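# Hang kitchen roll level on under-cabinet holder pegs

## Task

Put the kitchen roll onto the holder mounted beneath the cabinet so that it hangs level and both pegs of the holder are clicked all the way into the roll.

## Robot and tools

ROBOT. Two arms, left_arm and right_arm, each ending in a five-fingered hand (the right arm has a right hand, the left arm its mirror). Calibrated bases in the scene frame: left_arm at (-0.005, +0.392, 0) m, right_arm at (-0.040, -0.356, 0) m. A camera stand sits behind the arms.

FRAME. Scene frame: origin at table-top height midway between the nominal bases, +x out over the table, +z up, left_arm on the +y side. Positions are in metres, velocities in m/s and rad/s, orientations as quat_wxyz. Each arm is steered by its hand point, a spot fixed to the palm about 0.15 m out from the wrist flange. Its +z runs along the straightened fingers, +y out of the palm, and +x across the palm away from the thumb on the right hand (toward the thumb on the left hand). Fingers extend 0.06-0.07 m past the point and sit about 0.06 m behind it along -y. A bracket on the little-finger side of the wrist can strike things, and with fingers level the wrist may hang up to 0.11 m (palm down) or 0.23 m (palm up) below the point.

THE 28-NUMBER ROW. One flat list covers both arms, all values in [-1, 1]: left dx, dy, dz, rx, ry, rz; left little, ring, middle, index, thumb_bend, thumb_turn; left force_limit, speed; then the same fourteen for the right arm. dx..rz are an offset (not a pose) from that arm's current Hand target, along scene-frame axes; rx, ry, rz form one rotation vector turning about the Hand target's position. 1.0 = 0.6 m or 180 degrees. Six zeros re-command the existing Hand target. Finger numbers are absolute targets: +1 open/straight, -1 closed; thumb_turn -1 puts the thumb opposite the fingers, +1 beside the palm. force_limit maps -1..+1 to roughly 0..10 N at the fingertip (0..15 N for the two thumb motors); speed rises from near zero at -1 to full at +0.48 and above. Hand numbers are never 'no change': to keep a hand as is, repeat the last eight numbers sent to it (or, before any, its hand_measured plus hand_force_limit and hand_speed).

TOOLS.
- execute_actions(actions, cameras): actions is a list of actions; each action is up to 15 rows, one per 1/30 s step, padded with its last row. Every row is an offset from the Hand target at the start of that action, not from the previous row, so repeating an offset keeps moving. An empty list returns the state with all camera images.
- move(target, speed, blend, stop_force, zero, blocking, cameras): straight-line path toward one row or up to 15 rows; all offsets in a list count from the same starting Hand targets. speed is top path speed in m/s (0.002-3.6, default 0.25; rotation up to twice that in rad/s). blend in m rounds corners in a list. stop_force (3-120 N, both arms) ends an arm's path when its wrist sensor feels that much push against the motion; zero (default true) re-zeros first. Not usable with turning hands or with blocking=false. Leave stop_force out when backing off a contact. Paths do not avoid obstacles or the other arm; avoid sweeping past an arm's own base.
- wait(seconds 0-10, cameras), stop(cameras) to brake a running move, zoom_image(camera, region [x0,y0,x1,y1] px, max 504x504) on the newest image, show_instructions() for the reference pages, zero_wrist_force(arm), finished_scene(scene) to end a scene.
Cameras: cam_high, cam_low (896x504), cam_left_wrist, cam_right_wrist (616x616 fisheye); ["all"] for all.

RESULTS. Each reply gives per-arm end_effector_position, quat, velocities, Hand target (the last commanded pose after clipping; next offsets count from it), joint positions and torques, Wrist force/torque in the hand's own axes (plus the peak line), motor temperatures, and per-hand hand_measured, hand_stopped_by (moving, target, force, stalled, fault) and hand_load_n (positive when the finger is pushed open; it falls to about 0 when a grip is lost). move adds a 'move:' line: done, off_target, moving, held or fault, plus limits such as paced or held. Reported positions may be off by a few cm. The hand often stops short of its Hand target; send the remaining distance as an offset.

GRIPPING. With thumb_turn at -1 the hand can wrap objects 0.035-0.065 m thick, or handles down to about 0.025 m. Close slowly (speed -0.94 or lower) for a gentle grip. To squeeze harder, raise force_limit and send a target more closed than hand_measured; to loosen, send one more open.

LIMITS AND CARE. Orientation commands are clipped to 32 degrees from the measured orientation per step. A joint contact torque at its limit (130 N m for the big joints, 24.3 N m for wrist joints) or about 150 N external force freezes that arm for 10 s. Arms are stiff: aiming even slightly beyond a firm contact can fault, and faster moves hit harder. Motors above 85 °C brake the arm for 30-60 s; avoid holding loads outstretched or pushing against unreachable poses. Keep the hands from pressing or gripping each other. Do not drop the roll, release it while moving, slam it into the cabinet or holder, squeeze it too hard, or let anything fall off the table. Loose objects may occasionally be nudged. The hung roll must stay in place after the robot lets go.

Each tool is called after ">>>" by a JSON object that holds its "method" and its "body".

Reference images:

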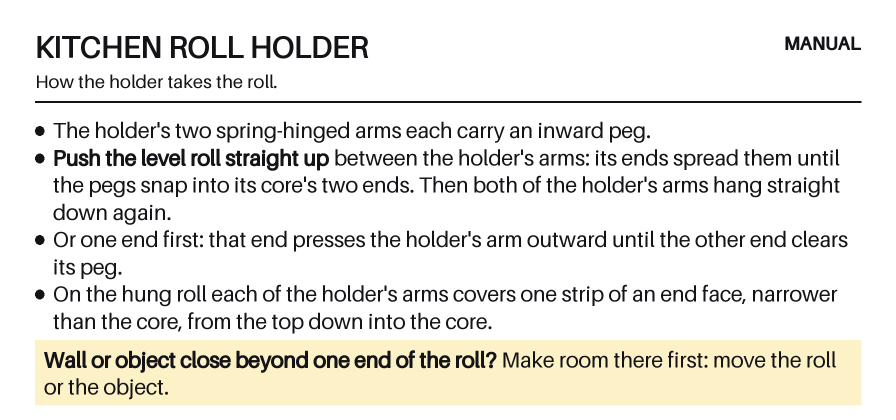

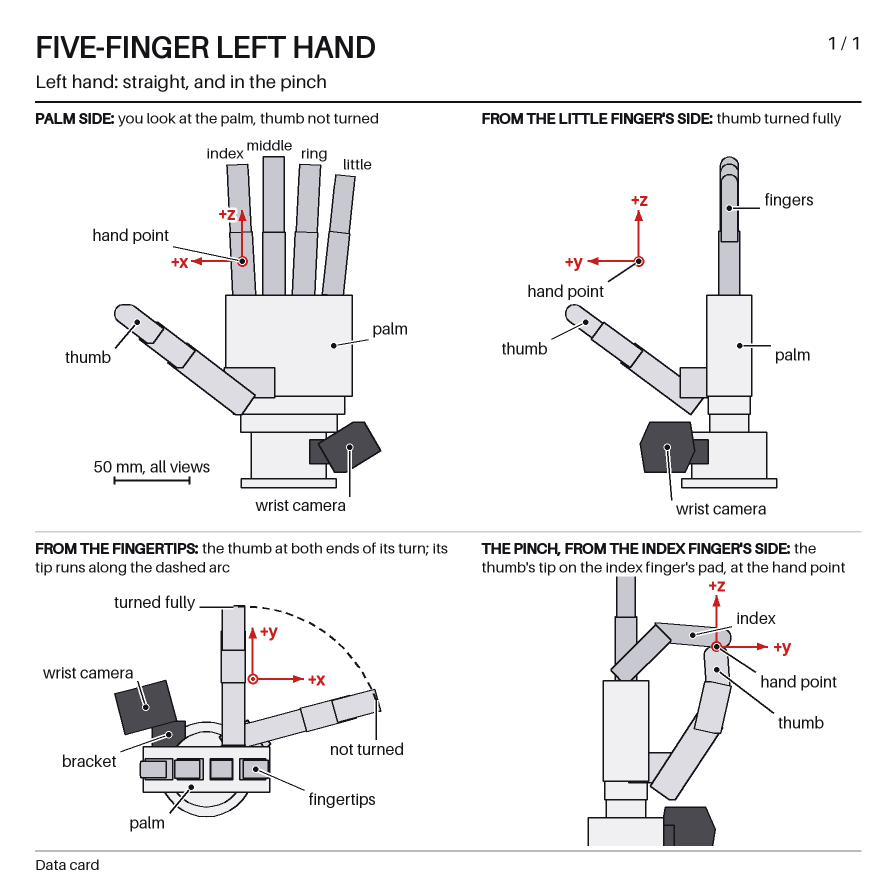

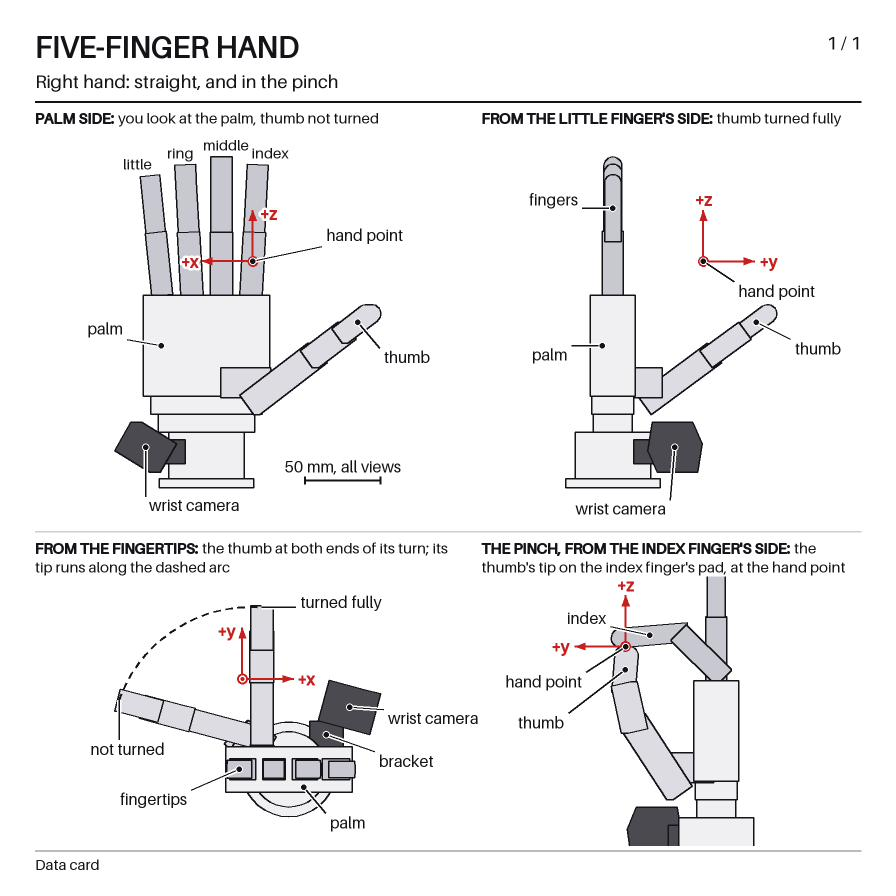

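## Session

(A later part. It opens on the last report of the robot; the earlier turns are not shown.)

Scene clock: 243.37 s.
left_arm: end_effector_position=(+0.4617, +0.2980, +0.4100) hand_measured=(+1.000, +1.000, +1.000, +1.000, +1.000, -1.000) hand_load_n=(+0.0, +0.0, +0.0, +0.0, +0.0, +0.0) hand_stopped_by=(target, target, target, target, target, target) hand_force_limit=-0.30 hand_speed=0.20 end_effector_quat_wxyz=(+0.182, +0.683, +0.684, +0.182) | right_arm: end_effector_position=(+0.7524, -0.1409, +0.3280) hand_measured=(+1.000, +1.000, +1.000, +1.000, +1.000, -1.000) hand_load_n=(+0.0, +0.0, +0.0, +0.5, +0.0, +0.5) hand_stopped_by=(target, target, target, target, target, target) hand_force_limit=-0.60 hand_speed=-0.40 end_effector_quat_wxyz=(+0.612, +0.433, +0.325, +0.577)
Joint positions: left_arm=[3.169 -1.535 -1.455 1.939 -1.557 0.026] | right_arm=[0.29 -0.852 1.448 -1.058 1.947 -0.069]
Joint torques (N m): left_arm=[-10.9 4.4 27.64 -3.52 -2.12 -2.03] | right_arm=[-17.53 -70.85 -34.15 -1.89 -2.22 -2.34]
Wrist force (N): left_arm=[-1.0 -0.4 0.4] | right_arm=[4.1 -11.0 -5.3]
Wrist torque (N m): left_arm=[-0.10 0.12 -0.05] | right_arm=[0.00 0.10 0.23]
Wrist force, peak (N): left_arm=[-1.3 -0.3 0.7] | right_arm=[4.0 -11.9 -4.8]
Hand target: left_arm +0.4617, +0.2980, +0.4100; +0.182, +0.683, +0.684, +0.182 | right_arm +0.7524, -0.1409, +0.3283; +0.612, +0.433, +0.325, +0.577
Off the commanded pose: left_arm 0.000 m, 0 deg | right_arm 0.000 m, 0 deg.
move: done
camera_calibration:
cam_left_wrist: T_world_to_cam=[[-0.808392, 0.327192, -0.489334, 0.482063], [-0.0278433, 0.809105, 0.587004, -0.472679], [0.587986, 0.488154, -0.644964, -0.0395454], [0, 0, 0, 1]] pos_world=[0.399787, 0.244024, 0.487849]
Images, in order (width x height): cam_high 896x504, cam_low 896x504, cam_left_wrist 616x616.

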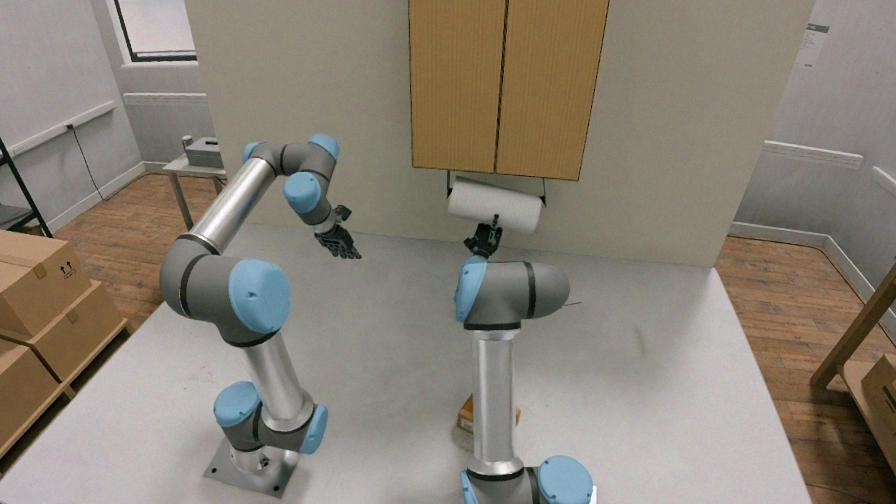

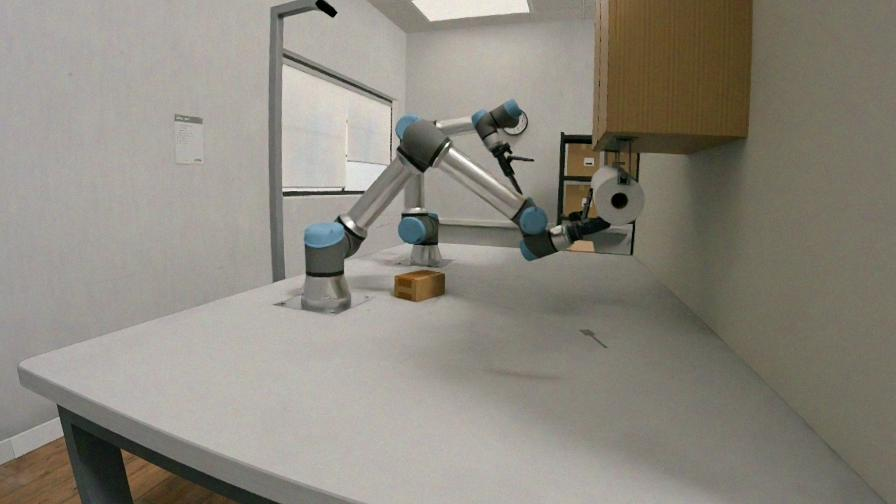

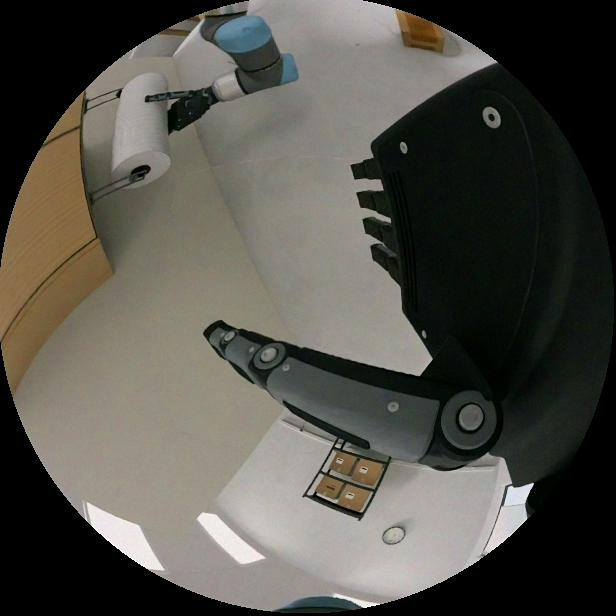

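>>> {"method": "move", "body": {"target": [0,0,0,0,0,0,1,1,1,1,1,-1,-0.3,0.2,0.0,-0.0067,0.025,-0.027,0,0,1,1,1,1,1,-1,-0.6,-0.4], "speed": 0.03, "cameras": ["cam_low","cam_high","cam_left_wrist"]}}

>>> {"method": "zoom_image", "body": {"camera": "cam_low", "region": [560, 120, 680, 260]}}

>>> {"method": "zoom_image", "body": {"camera": "cam_high", "region": [430, 150, 560, 250]}}

>>> {"method": "zoom_image", "body": {"camera": "cam_left_wrist", "region": [60, 60, 260, 240]}}

Scene clock: 246.23 s.
left_arm: end_effector_position=(+0.4617, +0.2980, +0.4100) hand_measured=(+1.000, +1.000, +1.000, +1.000, +1.000, -1.000) hand_load_n=(+0.0, +0.0, +0.0, +0.0, +0.0, +0.0) hand_stopped_by=(target, target, target, target, target, target) hand_force_limit=-0.30 hand_speed=0.20 end_effector_quat_wxyz=(+0.182, +0.683, +0.684, +0.182) | right_arm: end_effector_position=(+0.7524, -0.1449, +0.3432) hand_measured=(+1.000, +1.000, +1.000, +1.000, +1.000, -1.000) hand_load_n=(+0.0, +0.0, +0.0, +0.5, +0.5, +0.0) hand_stopped_by=(target, target, target, target, target, target) hand_force_limit=-0.60 hand_speed=-0.40 end_effector_quat_wxyz=(+0.630, +0.406, +0.349, +0.563)
Joint positions: left_arm=[3.169 -1.535 -1.455 1.939 -1.557 0.026] | right_arm=[0.264 -0.88 1.47 -1.055 1.887 -0.135]
Joint torques (N m): left_arm=[-10.36 4.95 27.71 -3.48 -2.01 -1.92] | right_arm=[-15.89 -68.49 -11.01 -1.62 -2.21 -2.81]
Wrist force (N): left_arm=[-1.2 -0.3 0.6] | right_arm=[4.7 -8.5 -4.9]
Wrist torque (N m): left_arm=[-0.10 0.16 -0.07] | right_arm=[-0.05 0.07 0.25]
Wrist force, peak (N): left_arm=[-1.4 -0.6 0.5] | right_arm=[5.6 -12.6 -4.6]
Hand target: left_arm +0.4617, +0.2980, +0.4100; +0.182, +0.683, +0.684, +0.182 | right_arm +0.7524, -0.1449, +0.3433; +0.630, +0.406, +0.349, +0.563
Off the commanded pose: left_arm 0.000 m, 0 deg | right_arm 0.000 m, 0 deg.
move: done
camera_calibration:
cam_left_wrist: T_world_to_cam=[[-0.808392, 0.327192, -0.489334, 0.482063], [-0.0278433, 0.809105, 0.587004, -0.472679], [0.587986, 0.488154, -0.644964, -0.0395454], [0, 0, 0, 1]] pos_world=[0.399787, 0.244024, 0.487849]
Images, in order (width x height): cam_high 896x504, cam_low 896x504, cam_left_wrist 616x616.

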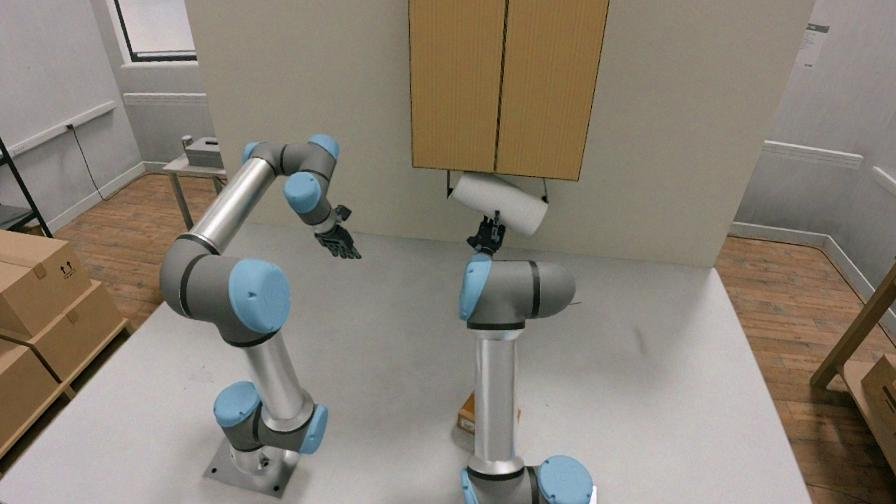

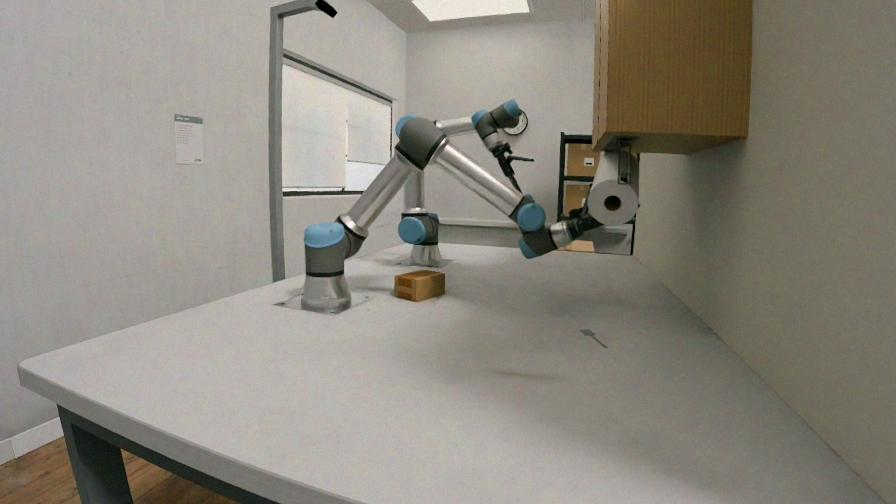

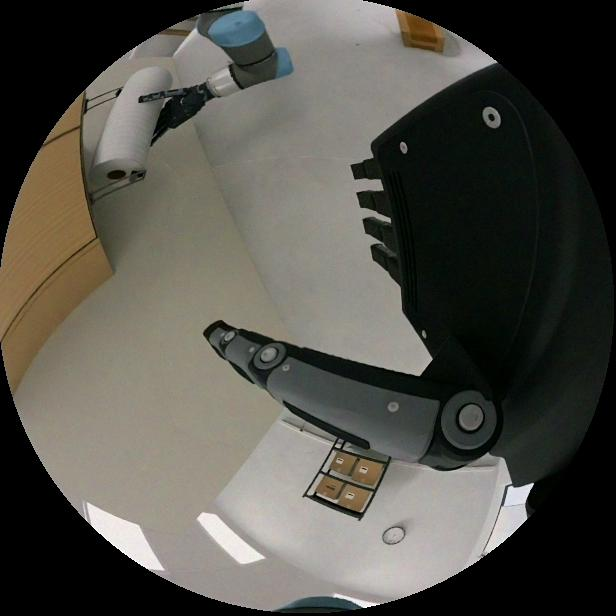

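Scaled by 3.600.

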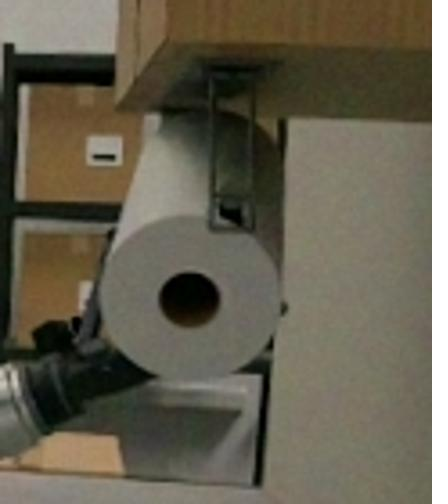

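Scaled by 3.877.

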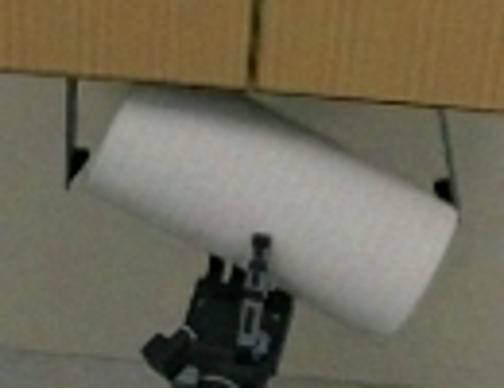

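Scaled by 2.520 from the camera's 616x616 image, which has a finer 880x880 frame.

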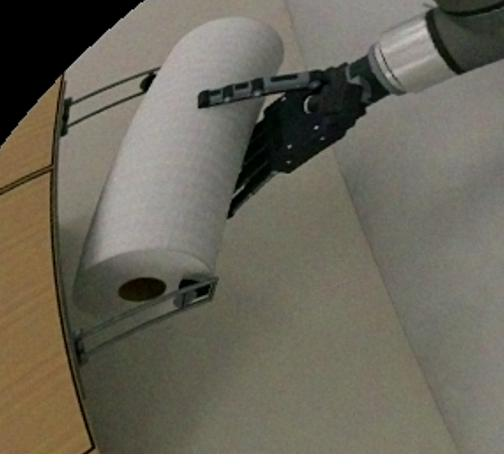

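>>> {"method": "move", "body": {"target": [[0,0,0,0,0,0,1,1,1,1,1,-1,-0.3,0.2,0.0,-0.025,0.0,0,0,0,1,1,1,1,1,-1,-0.6,-0.4],[0,0,0,0,0,0,1,1,1,1,1,-1,-0.3,0.2,0.0,-0.02,-0.1,0,0,0,1,1,1,1,1,-1,-0.6,-0.4]], "speed": 0.04, "cameras": ["cam_low","cam_high","cam_left_wrist"]}}

>>> {"method": "zoom_image", "body": {"camera": "cam_low", "region": [560, 120, 680, 260]}}

>>> {"method": "zoom_image", "body": {"camera": "cam_high", "region": [430, 150, 560, 250]}}

>>> {"method": "zoom_image", "body": {"camera": "cam_left_wrist", "region": [60, 60, 260, 240]}}

Scene clock: 249.93 s.
left_arm: end_effector_position=(+0.4617, +0.2980, +0.4100) hand_measured=(+1.000, +1.000, +1.000, +1.000, +1.000, -1.000) hand_load_n=(+0.0, +0.0, +0.0, +0.0, +0.0, +0.0) hand_stopped_by=(target, target, target, target, target, target) hand_force_limit=-0.30 hand_speed=0.20 end_effector_quat_wxyz=(+0.182, +0.683, +0.684, +0.182) | right_arm: end_effector_position=(+0.7524, -0.1569, +0.2834) hand_measured=(+1.000, +1.000, +1.000, +1.000, +1.000, -1.000) hand_load_n=(+0.0, +0.0, +0.0, +0.0, +0.5, -0.5) hand_stopped_by=(target, target, target, target, target, target) hand_force_limit=-0.60 hand_speed=-0.40 end_effector_quat_wxyz=(+0.630, +0.406, +0.349, +0.563)
Joint positions: left_arm=[3.169 -1.535 -1.455 1.939 -1.557 0.026] | right_arm=[0.245 -0.803 1.515 -1.174 1.87 -0.127]
Joint torques (N m): left_arm=[-10.93 4.83 27.71 -3.47 -1.97 -1.76] | right_arm=[11.79 -47.77 -7.96 -5.15 2.22 -2.17]
Wrist force (N): left_arm=[-0.9 -0.4 0.5] | right_arm=[1.5 -5.5 -3.9]
Wrist torque (N m): left_arm=[-0.10 0.10 -0.05] | right_arm=[-0.15 0.11 -0.19]
Wrist force, peak (N): left_arm=[-1.4 -0.5 0.4] | right_arm=[5.5 -8.8 -5.3]
Hand target: left_arm +0.4617, +0.2980, +0.4100; +0.182, +0.683, +0.684, +0.182 | right_arm +0.7524, -0.1569, +0.2833; +0.630, +0.406, +0.349, +0.563
Off the commanded pose: left_arm 0.000 m, 0 deg | right_arm 0.000 m, 0 deg.
move: done
camera_calibration:
cam_left_wrist: T_world_to_cam=[[-0.808392, 0.327192, -0.489334, 0.482063], [-0.0278433, 0.809105, 0.587004, -0.472679], [0.587986, 0.488154, -0.644964, -0.0395454], [0, 0, 0, 1]] pos_world=[0.399787, 0.244024, 0.487849]
Images, in order (width x height): cam_high 896x504, cam_low 896x504, cam_left_wrist 616x616.

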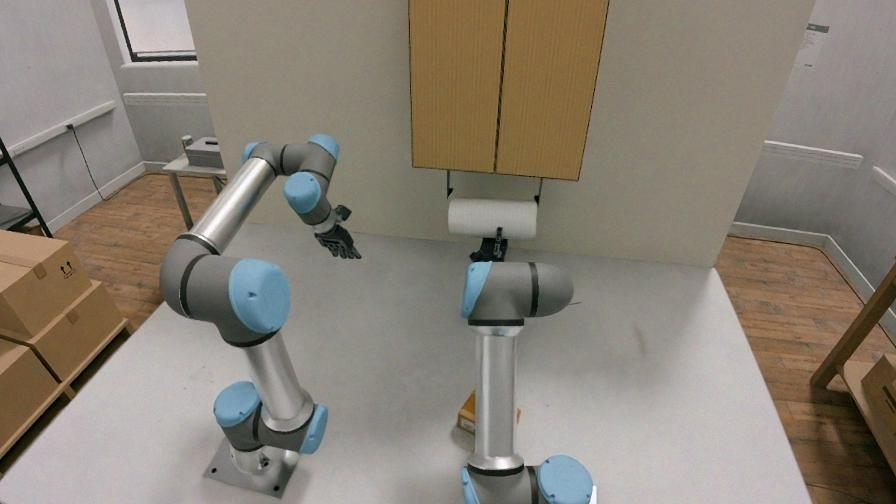

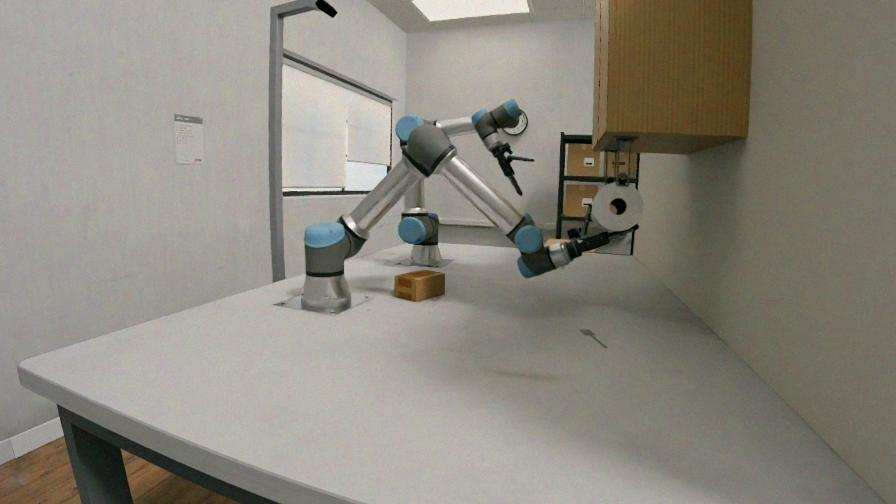

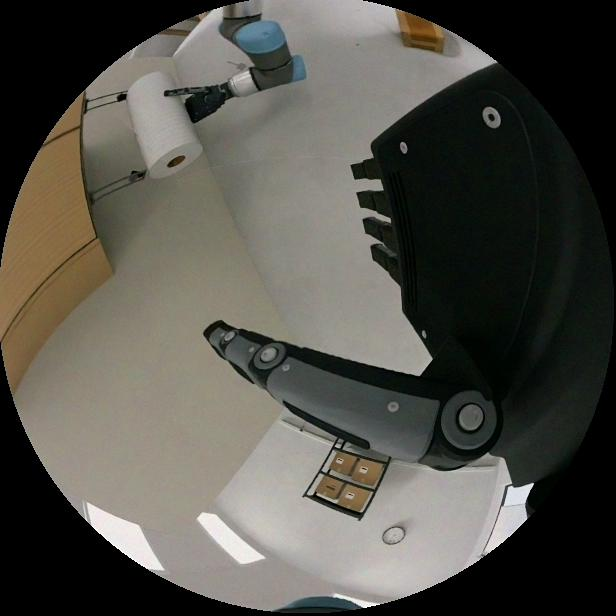

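Scaled by 3.600.

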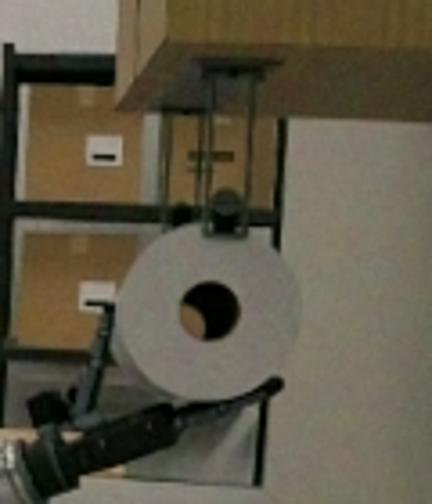

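Scaled by 3.877.

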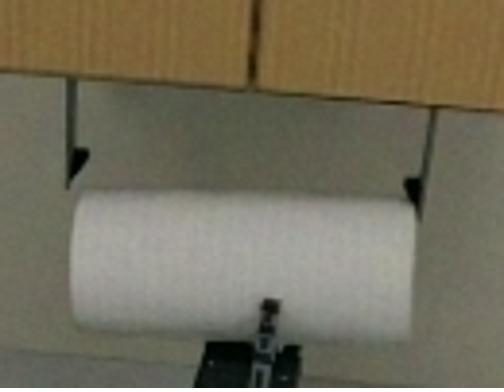

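Scaled by 2.520 from the camera's 616x616 image, which has a finer 880x880 frame.

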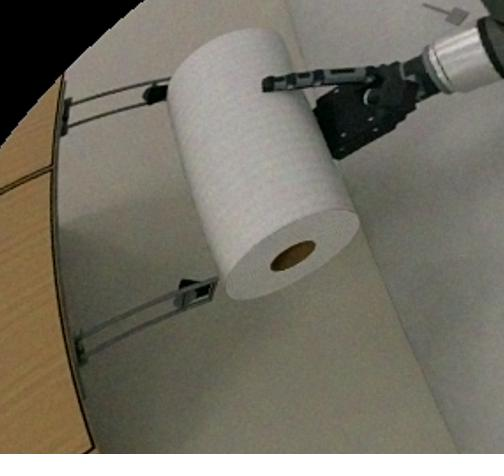

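>>> {"method": "move", "body": {"target": [[0.2305,-0.23,-0.2667,0,-0.4722,0,1,1,1,1,1,1,-0.3,0.2,0.01,0.0022,-0.0225,0.0245,0,0.01,1,1,1,1,1,-1,-0.6,-0.4]], "speed": 0.12}}

>>> {"method": "move", "body": {"target": [[0.225,-0.175,-0.0583,0,0,0.0111,1,1,1,1,1,1,-0.3,0.2,0,0,0,0,0,0,1,1,1,1,1,-1,-0.6,-0.4]], "speed": 0.1, "cameras": ["all"]}}

>>> {"method": "zoom_image", "body": {"camera": "cam_low", "region": [560, 120, 680, 260]}}

>>> {"method": "zoom_image", "body": {"camera": "cam_high", "region": [430, 150, 560, 250]}}

Scene clock: 259.00 s.
left_arm: end_effector_position=(+0.6000, +0.1600, +0.2500) hand_measured=(+1.000, +1.000, +1.000, +1.000, +1.000, +1.000) hand_load_n=(+0.0, +0.0, +0.0, +0.0, +0.0, +0.0) hand_stopped_by=(target, target, target, target, target, target) hand_force_limit=-0.30 hand_speed=0.20 end_effector_quat_wxyz=(+0.596, +0.380, +0.381, +0.596) | right_arm: end_effector_position=(+0.7584, -0.1556, +0.2698) hand_measured=(+1.000, +1.000, +1.000, +1.000, +1.000, -1.000) hand_load_n=(+0.0, +0.0, +0.0, +0.0, +0.5, +0.5) hand_stopped_by=(target, target, target, target, target, target) hand_force_limit=-0.60 hand_speed=-0.40 end_effector_quat_wxyz=(+0.605, +0.425, +0.334, +0.585)
Joint positions: left_arm=[2.842 -2.133 -2.067 4.651 -1.84 0.127] | right_arm=[0.255 -0.777 1.49 -1.167 1.884 -0.046]
Joint torques (N m): left_arm=[-10.35 20.96 22.28 4.72 2.99 2.3] | right_arm=[12.05 -48.4 -30.75 -0.83 2.05 2.44]
Wrist force (N): left_arm=[-1.2 -0.2 -0.6] | right_arm=[-0.2 -5.2 -3.2]
Wrist torque (N m): left_arm=[0.12 0.03 -0.13] | right_arm=[-0.13 0.13 -0.32]
Wrist force, peak (N): left_arm=[-1.4 -0.7 -0.3] | right_arm=[1.4 -6.1 -3.8]
Hand target: left_arm +0.6000, +0.1600, +0.2499; +0.596, +0.380, +0.381, +0.596 | right_arm +0.7584, -0.1556, +0.2698; +0.605, +0.425, +0.334, +0.585
Off the commanded pose: left_arm 0.000 m, 0 deg | right_arm 0.000 m, 0 deg.
move: done

Scene clock: 261.40 s.
left_arm: end_effector_position=(+0.7349, +0.0551, +0.2150) hand_measured=(+1.000, +1.000, +1.000, +1.000, +1.000, +1.000) hand_load_n=(+0.0, +0.0, +0.0, +0.0, +0.0, +0.0) hand_stopped_by=(target, target, target, target, target, target) hand_force_limit=-0.30 hand_speed=0.20 end_effector_quat_wxyz=(+0.585, +0.374, +0.388, +0.606) | right_arm: end_effector_position=(+0.7584, -0.1556, +0.2698) hand_measured=(+1.000, +1.000, +1.000, +1.000, +1.000, -1.000) hand_load_n=(+0.0, +0.0, +0.0, +0.0, +0.0, +0.5) hand_stopped_by=(target, target, target, target, target, target) hand_force_limit=-0.60 hand_speed=-0.40 end_effector_quat_wxyz=(+0.605, +0.425, +0.334, +0.585)
Joint positions: left_arm=[2.736 -2.459 -1.502 4.434 -1.966 0.193] | right_arm=[0.255 -0.777 1.49 -1.167 1.884 -0.046]
Joint torques (N m): left_arm=[-11.32 34.73 25.37 -0.34 -2.25 2.21] | right_arm=[12.28 -48.39 -30.65 -0.78 2.02 2.39]
Wrist force (N): left_arm=[-0.8 -0.2 -0.5] | right_arm=[-0.1 -5.3 -3.4]
Wrist torque (N m): left_arm=[0.10 -0.02 -0.10] | right_arm=[-0.14 0.13 -0.31]
Wrist force, peak (N): left_arm=[-0.9 0.2 -0.9] | right_arm=[0.0 -5.7 -3.3]
Hand target: left_arm +0.7350, +0.0550, +0.2150; +0.585, +0.374, +0.388, +0.606 | right_arm +0.7584, -0.1556, +0.2698; +0.605, +0.425, +0.334, +0.585
Off the commanded pose: left_arm 0.000 m, 0 deg | right_arm 0.000 m, 0 deg.
move: done
camera_calibration:
cam_left_wrist: T_world_to_cam=[[0.405308, 0.341557, -0.847977, -0.128641], [-0.615022, 0.788159, 0.0235006, 0.399805], [0.676368, 0.512, 0.529512, -0.526086], [0, 0, 0, 1]] pos_world=[0.653856, -0.00181616, 0.160088]
cam_right_wrist: T_world_to_cam=[[-0.376641, 0.233352, 0.896487, 0.0753566], [-0.622436, -0.780493, -0.0583441, 0.371102], [0.686087, -0.57998, 0.439212, -0.614357], [0, 0, 0, 1]] pos_world=[0.680872, -0.0842564, 0.223928]

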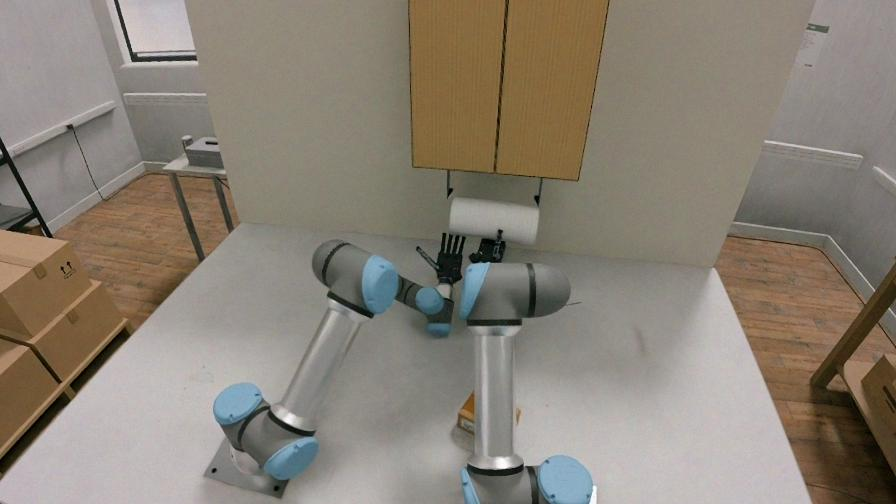

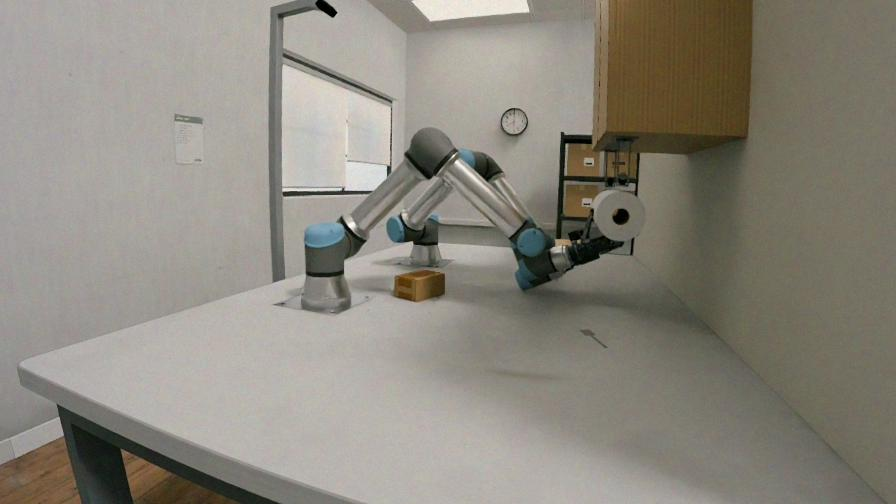

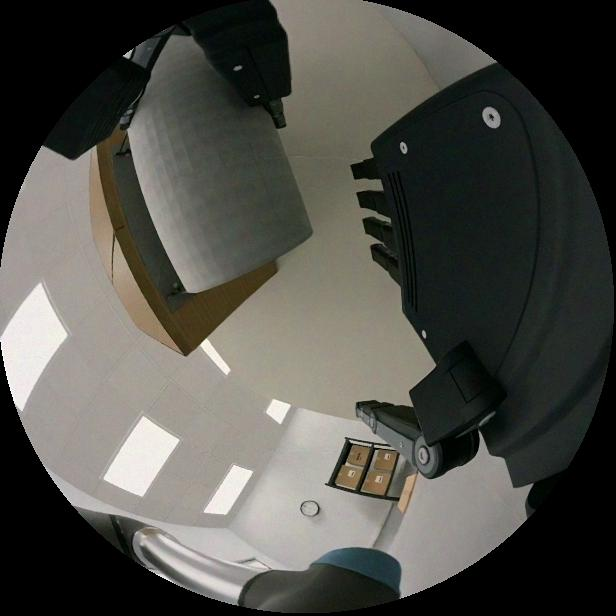

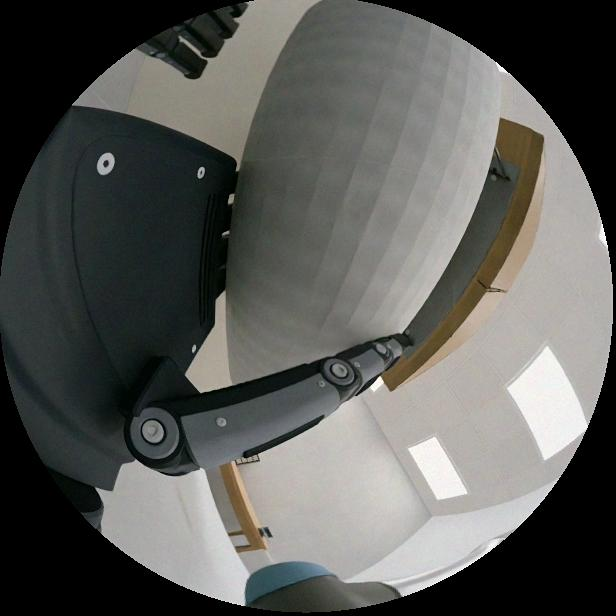

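Scaled by 3.600.

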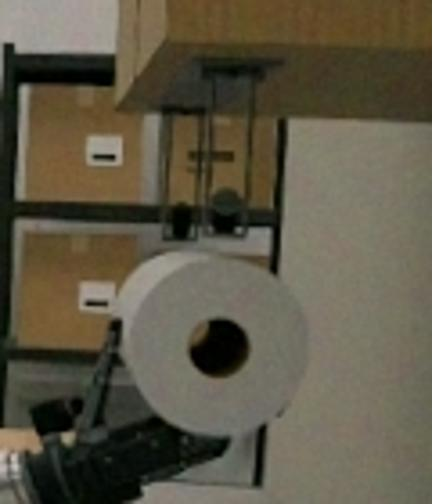

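Scaled by 3.877.

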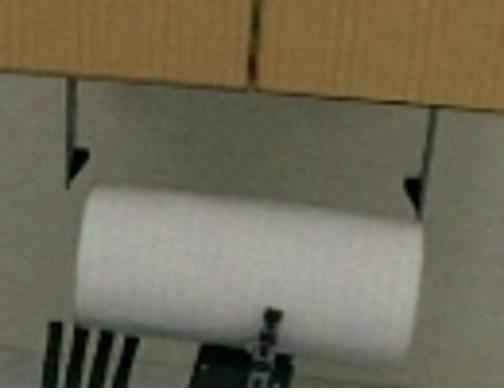

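>>> {"method": "execute_actions", "body": {"actions": []}}

>>> {"method": "zoom_image", "body": {"camera": "cam_high", "region": [430, 150, 560, 250]}}

>>> {"method": "zoom_image", "body": {"camera": "cam_low", "region": [540, 120, 700, 300]}}

Scene clock: 264.23 s.
left_arm: end_effector_position=(+0.7350, +0.0550, +0.2150) hand_measured=(+1.000, +1.000, +1.000, +1.000, +1.000, +1.000) hand_load_n=(+0.0, +0.0, +0.0, +0.0, +0.0, +0.0) hand_stopped_by=(target, target, target, target, target, target) hand_force_limit=-0.30 hand_speed=0.20 end_effector_quat_wxyz=(+0.585, +0.374, +0.388, +0.606) | right_arm: end_effector_position=(+0.7584, -0.1556, +0.2698) hand_measured=(+1.000, +1.000, +1.000, +1.000, +1.000, -1.000) hand_load_n=(+0.0, +0.5, +0.0, +0.0, +0.5, +0.5) hand_stopped_by=(target, target, target, target, target, target) hand_force_limit=-0.60 hand_speed=-0.40 end_effector_quat_wxyz=(+0.605, +0.425, +0.334, +0.585)
Joint positions: left_arm=[2.736 -2.459 -1.502 4.433 -1.966 0.193] | right_arm=[0.255 -0.777 1.49 -1.167 1.884 -0.046]
Joint velocities: within noise
Joint torques (N m): left_arm=[-11.01 33.73 25.04 -0.28 -2.31 2.39] | right_arm=[11.4 -48.27 -30.26 -1.03 2 2.34]
Motor temperatures (°C): left_arm=[31 30 27 39 35 31] | right_arm=[30 30 29 36 33 34]
Wrist force (N): left_arm=[-0.7 -0.2 -0.4] | right_arm=[0.1 -5.2 -3.1]
Wrist torque (N m): left_arm=[0.11 -0.05 -0.09] | right_arm=[-0.15 0.07 -0.30]
Wrist force, peak (N): left_arm=[-1.0 -0.6 -0.3] | right_arm=[-0.3 -5.6 -3.6]
Hand target: left_arm +0.7350, +0.0550, +0.2150; +0.585, +0.374, +0.388, +0.606 | right_arm +0.7584, -0.1556, +0.2698; +0.605, +0.425, +0.334, +0.585
Off the commanded pose: left_arm 0.000 m, 0 deg | right_arm 0.000 m, 0 deg.
camera_calibration:
cam_left_wrist: T_world_to_cam=[[0.405334, 0.341577, -0.847956, -0.128669], [-0.615063, 0.788128, 0.0234686, 0.399978], [0.676314, 0.512034, 0.529547, -0.526073], [0, 0, 0, 1]] pos_world=[0.653956, -0.00191622, 0.160088]
cam_right_wrist: T_world_to_cam=[[-0.376641, 0.233352, 0.896487, 0.0753566], [-0.622436, -0.780493, -0.0583441, 0.371102], [0.686087, -0.57998, 0.439212, -0.614357], [0, 0, 0, 1]] pos_world=[0.680872, -0.0842564, 0.223928]

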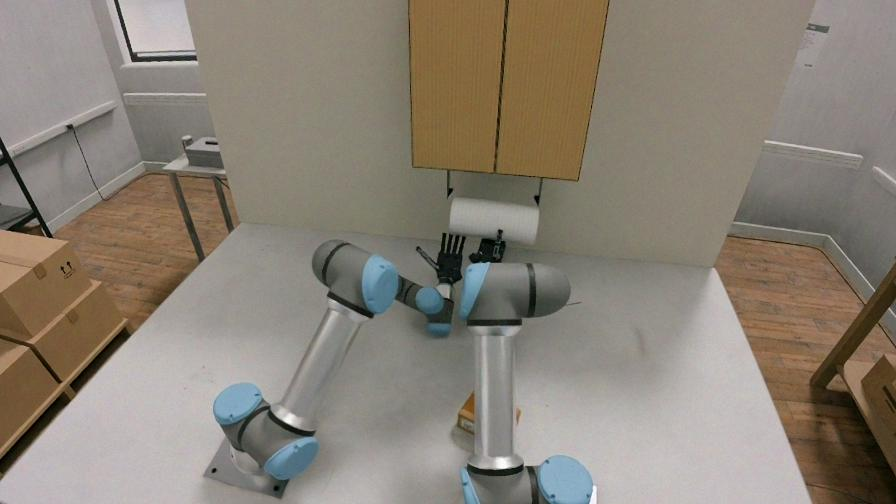

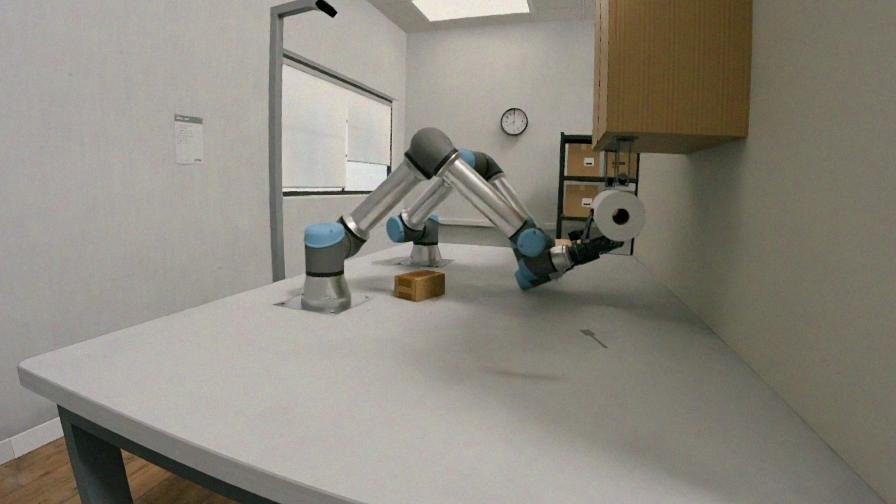

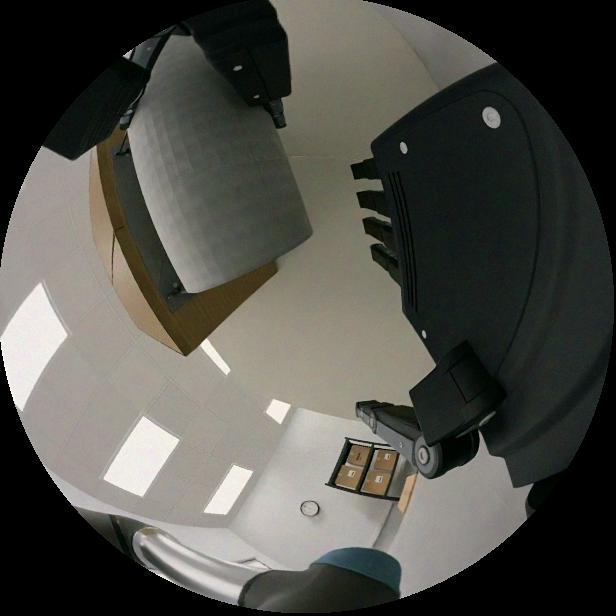

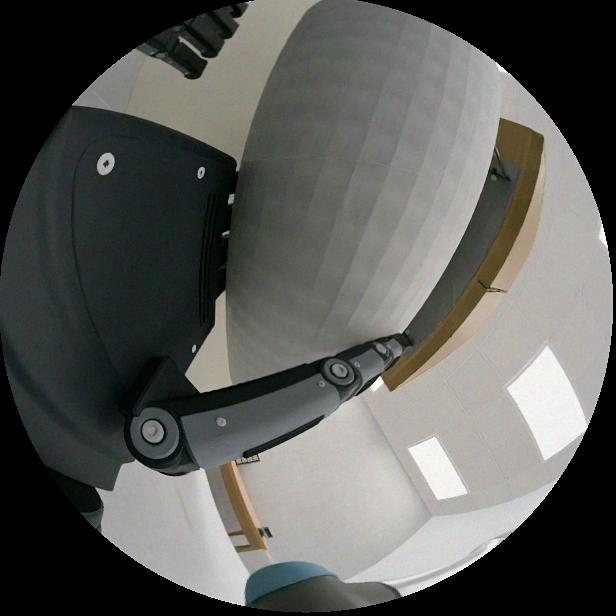

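Scaled by 3.877.

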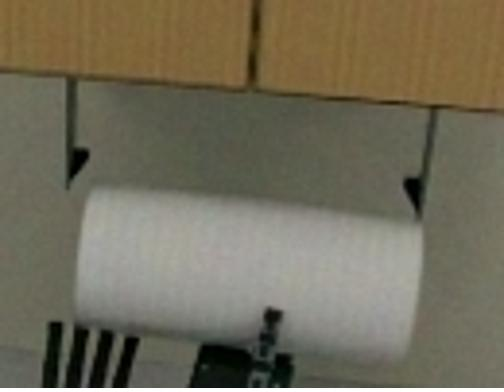

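Scaled by 2.800.

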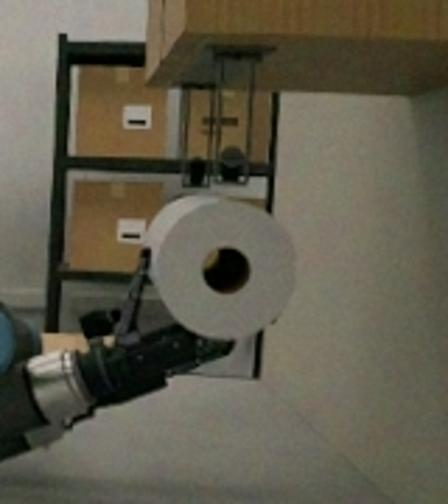

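>>> {"method": "zoom_image", "body": {"camera": "cam_left_wrist", "region": [80, 100, 330, 350]}}

>>> {"method": "zoom_image", "body": {"camera": "cam_right_wrist", "region": [360, 80, 560, 280]}}

Scaled by 2.016 from the camera's 616x616 image, which has a finer 880x880 frame.

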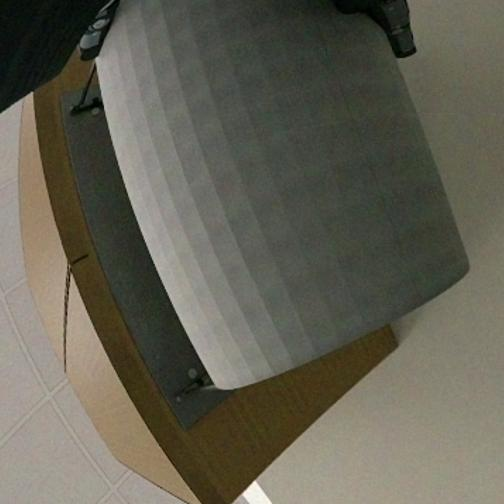

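Scaled by 2.520 from the camera's 616x616 image, which has a finer 880x880 frame.

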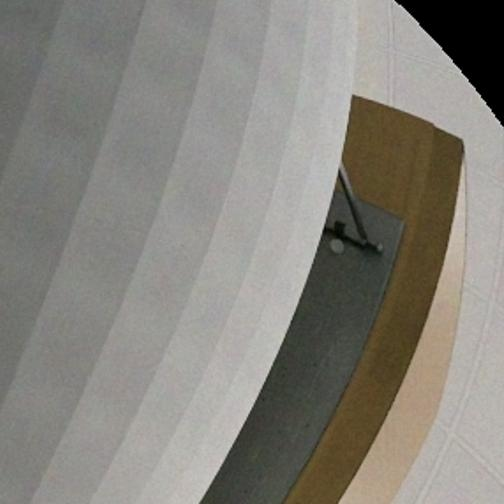

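>>> {"method": "zoom_image", "body": {"camera": "cam_low", "region": [580, 170, 660, 250]}}

Scaled by 6.300.

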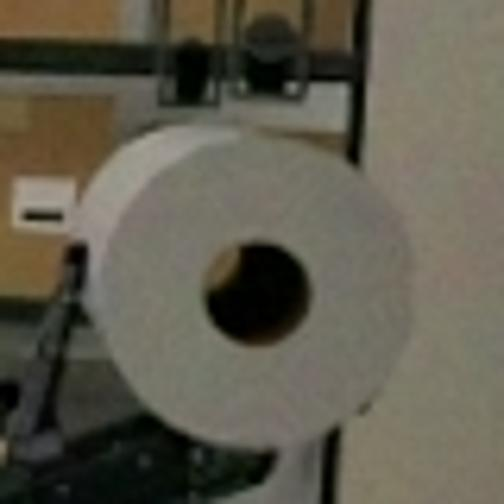

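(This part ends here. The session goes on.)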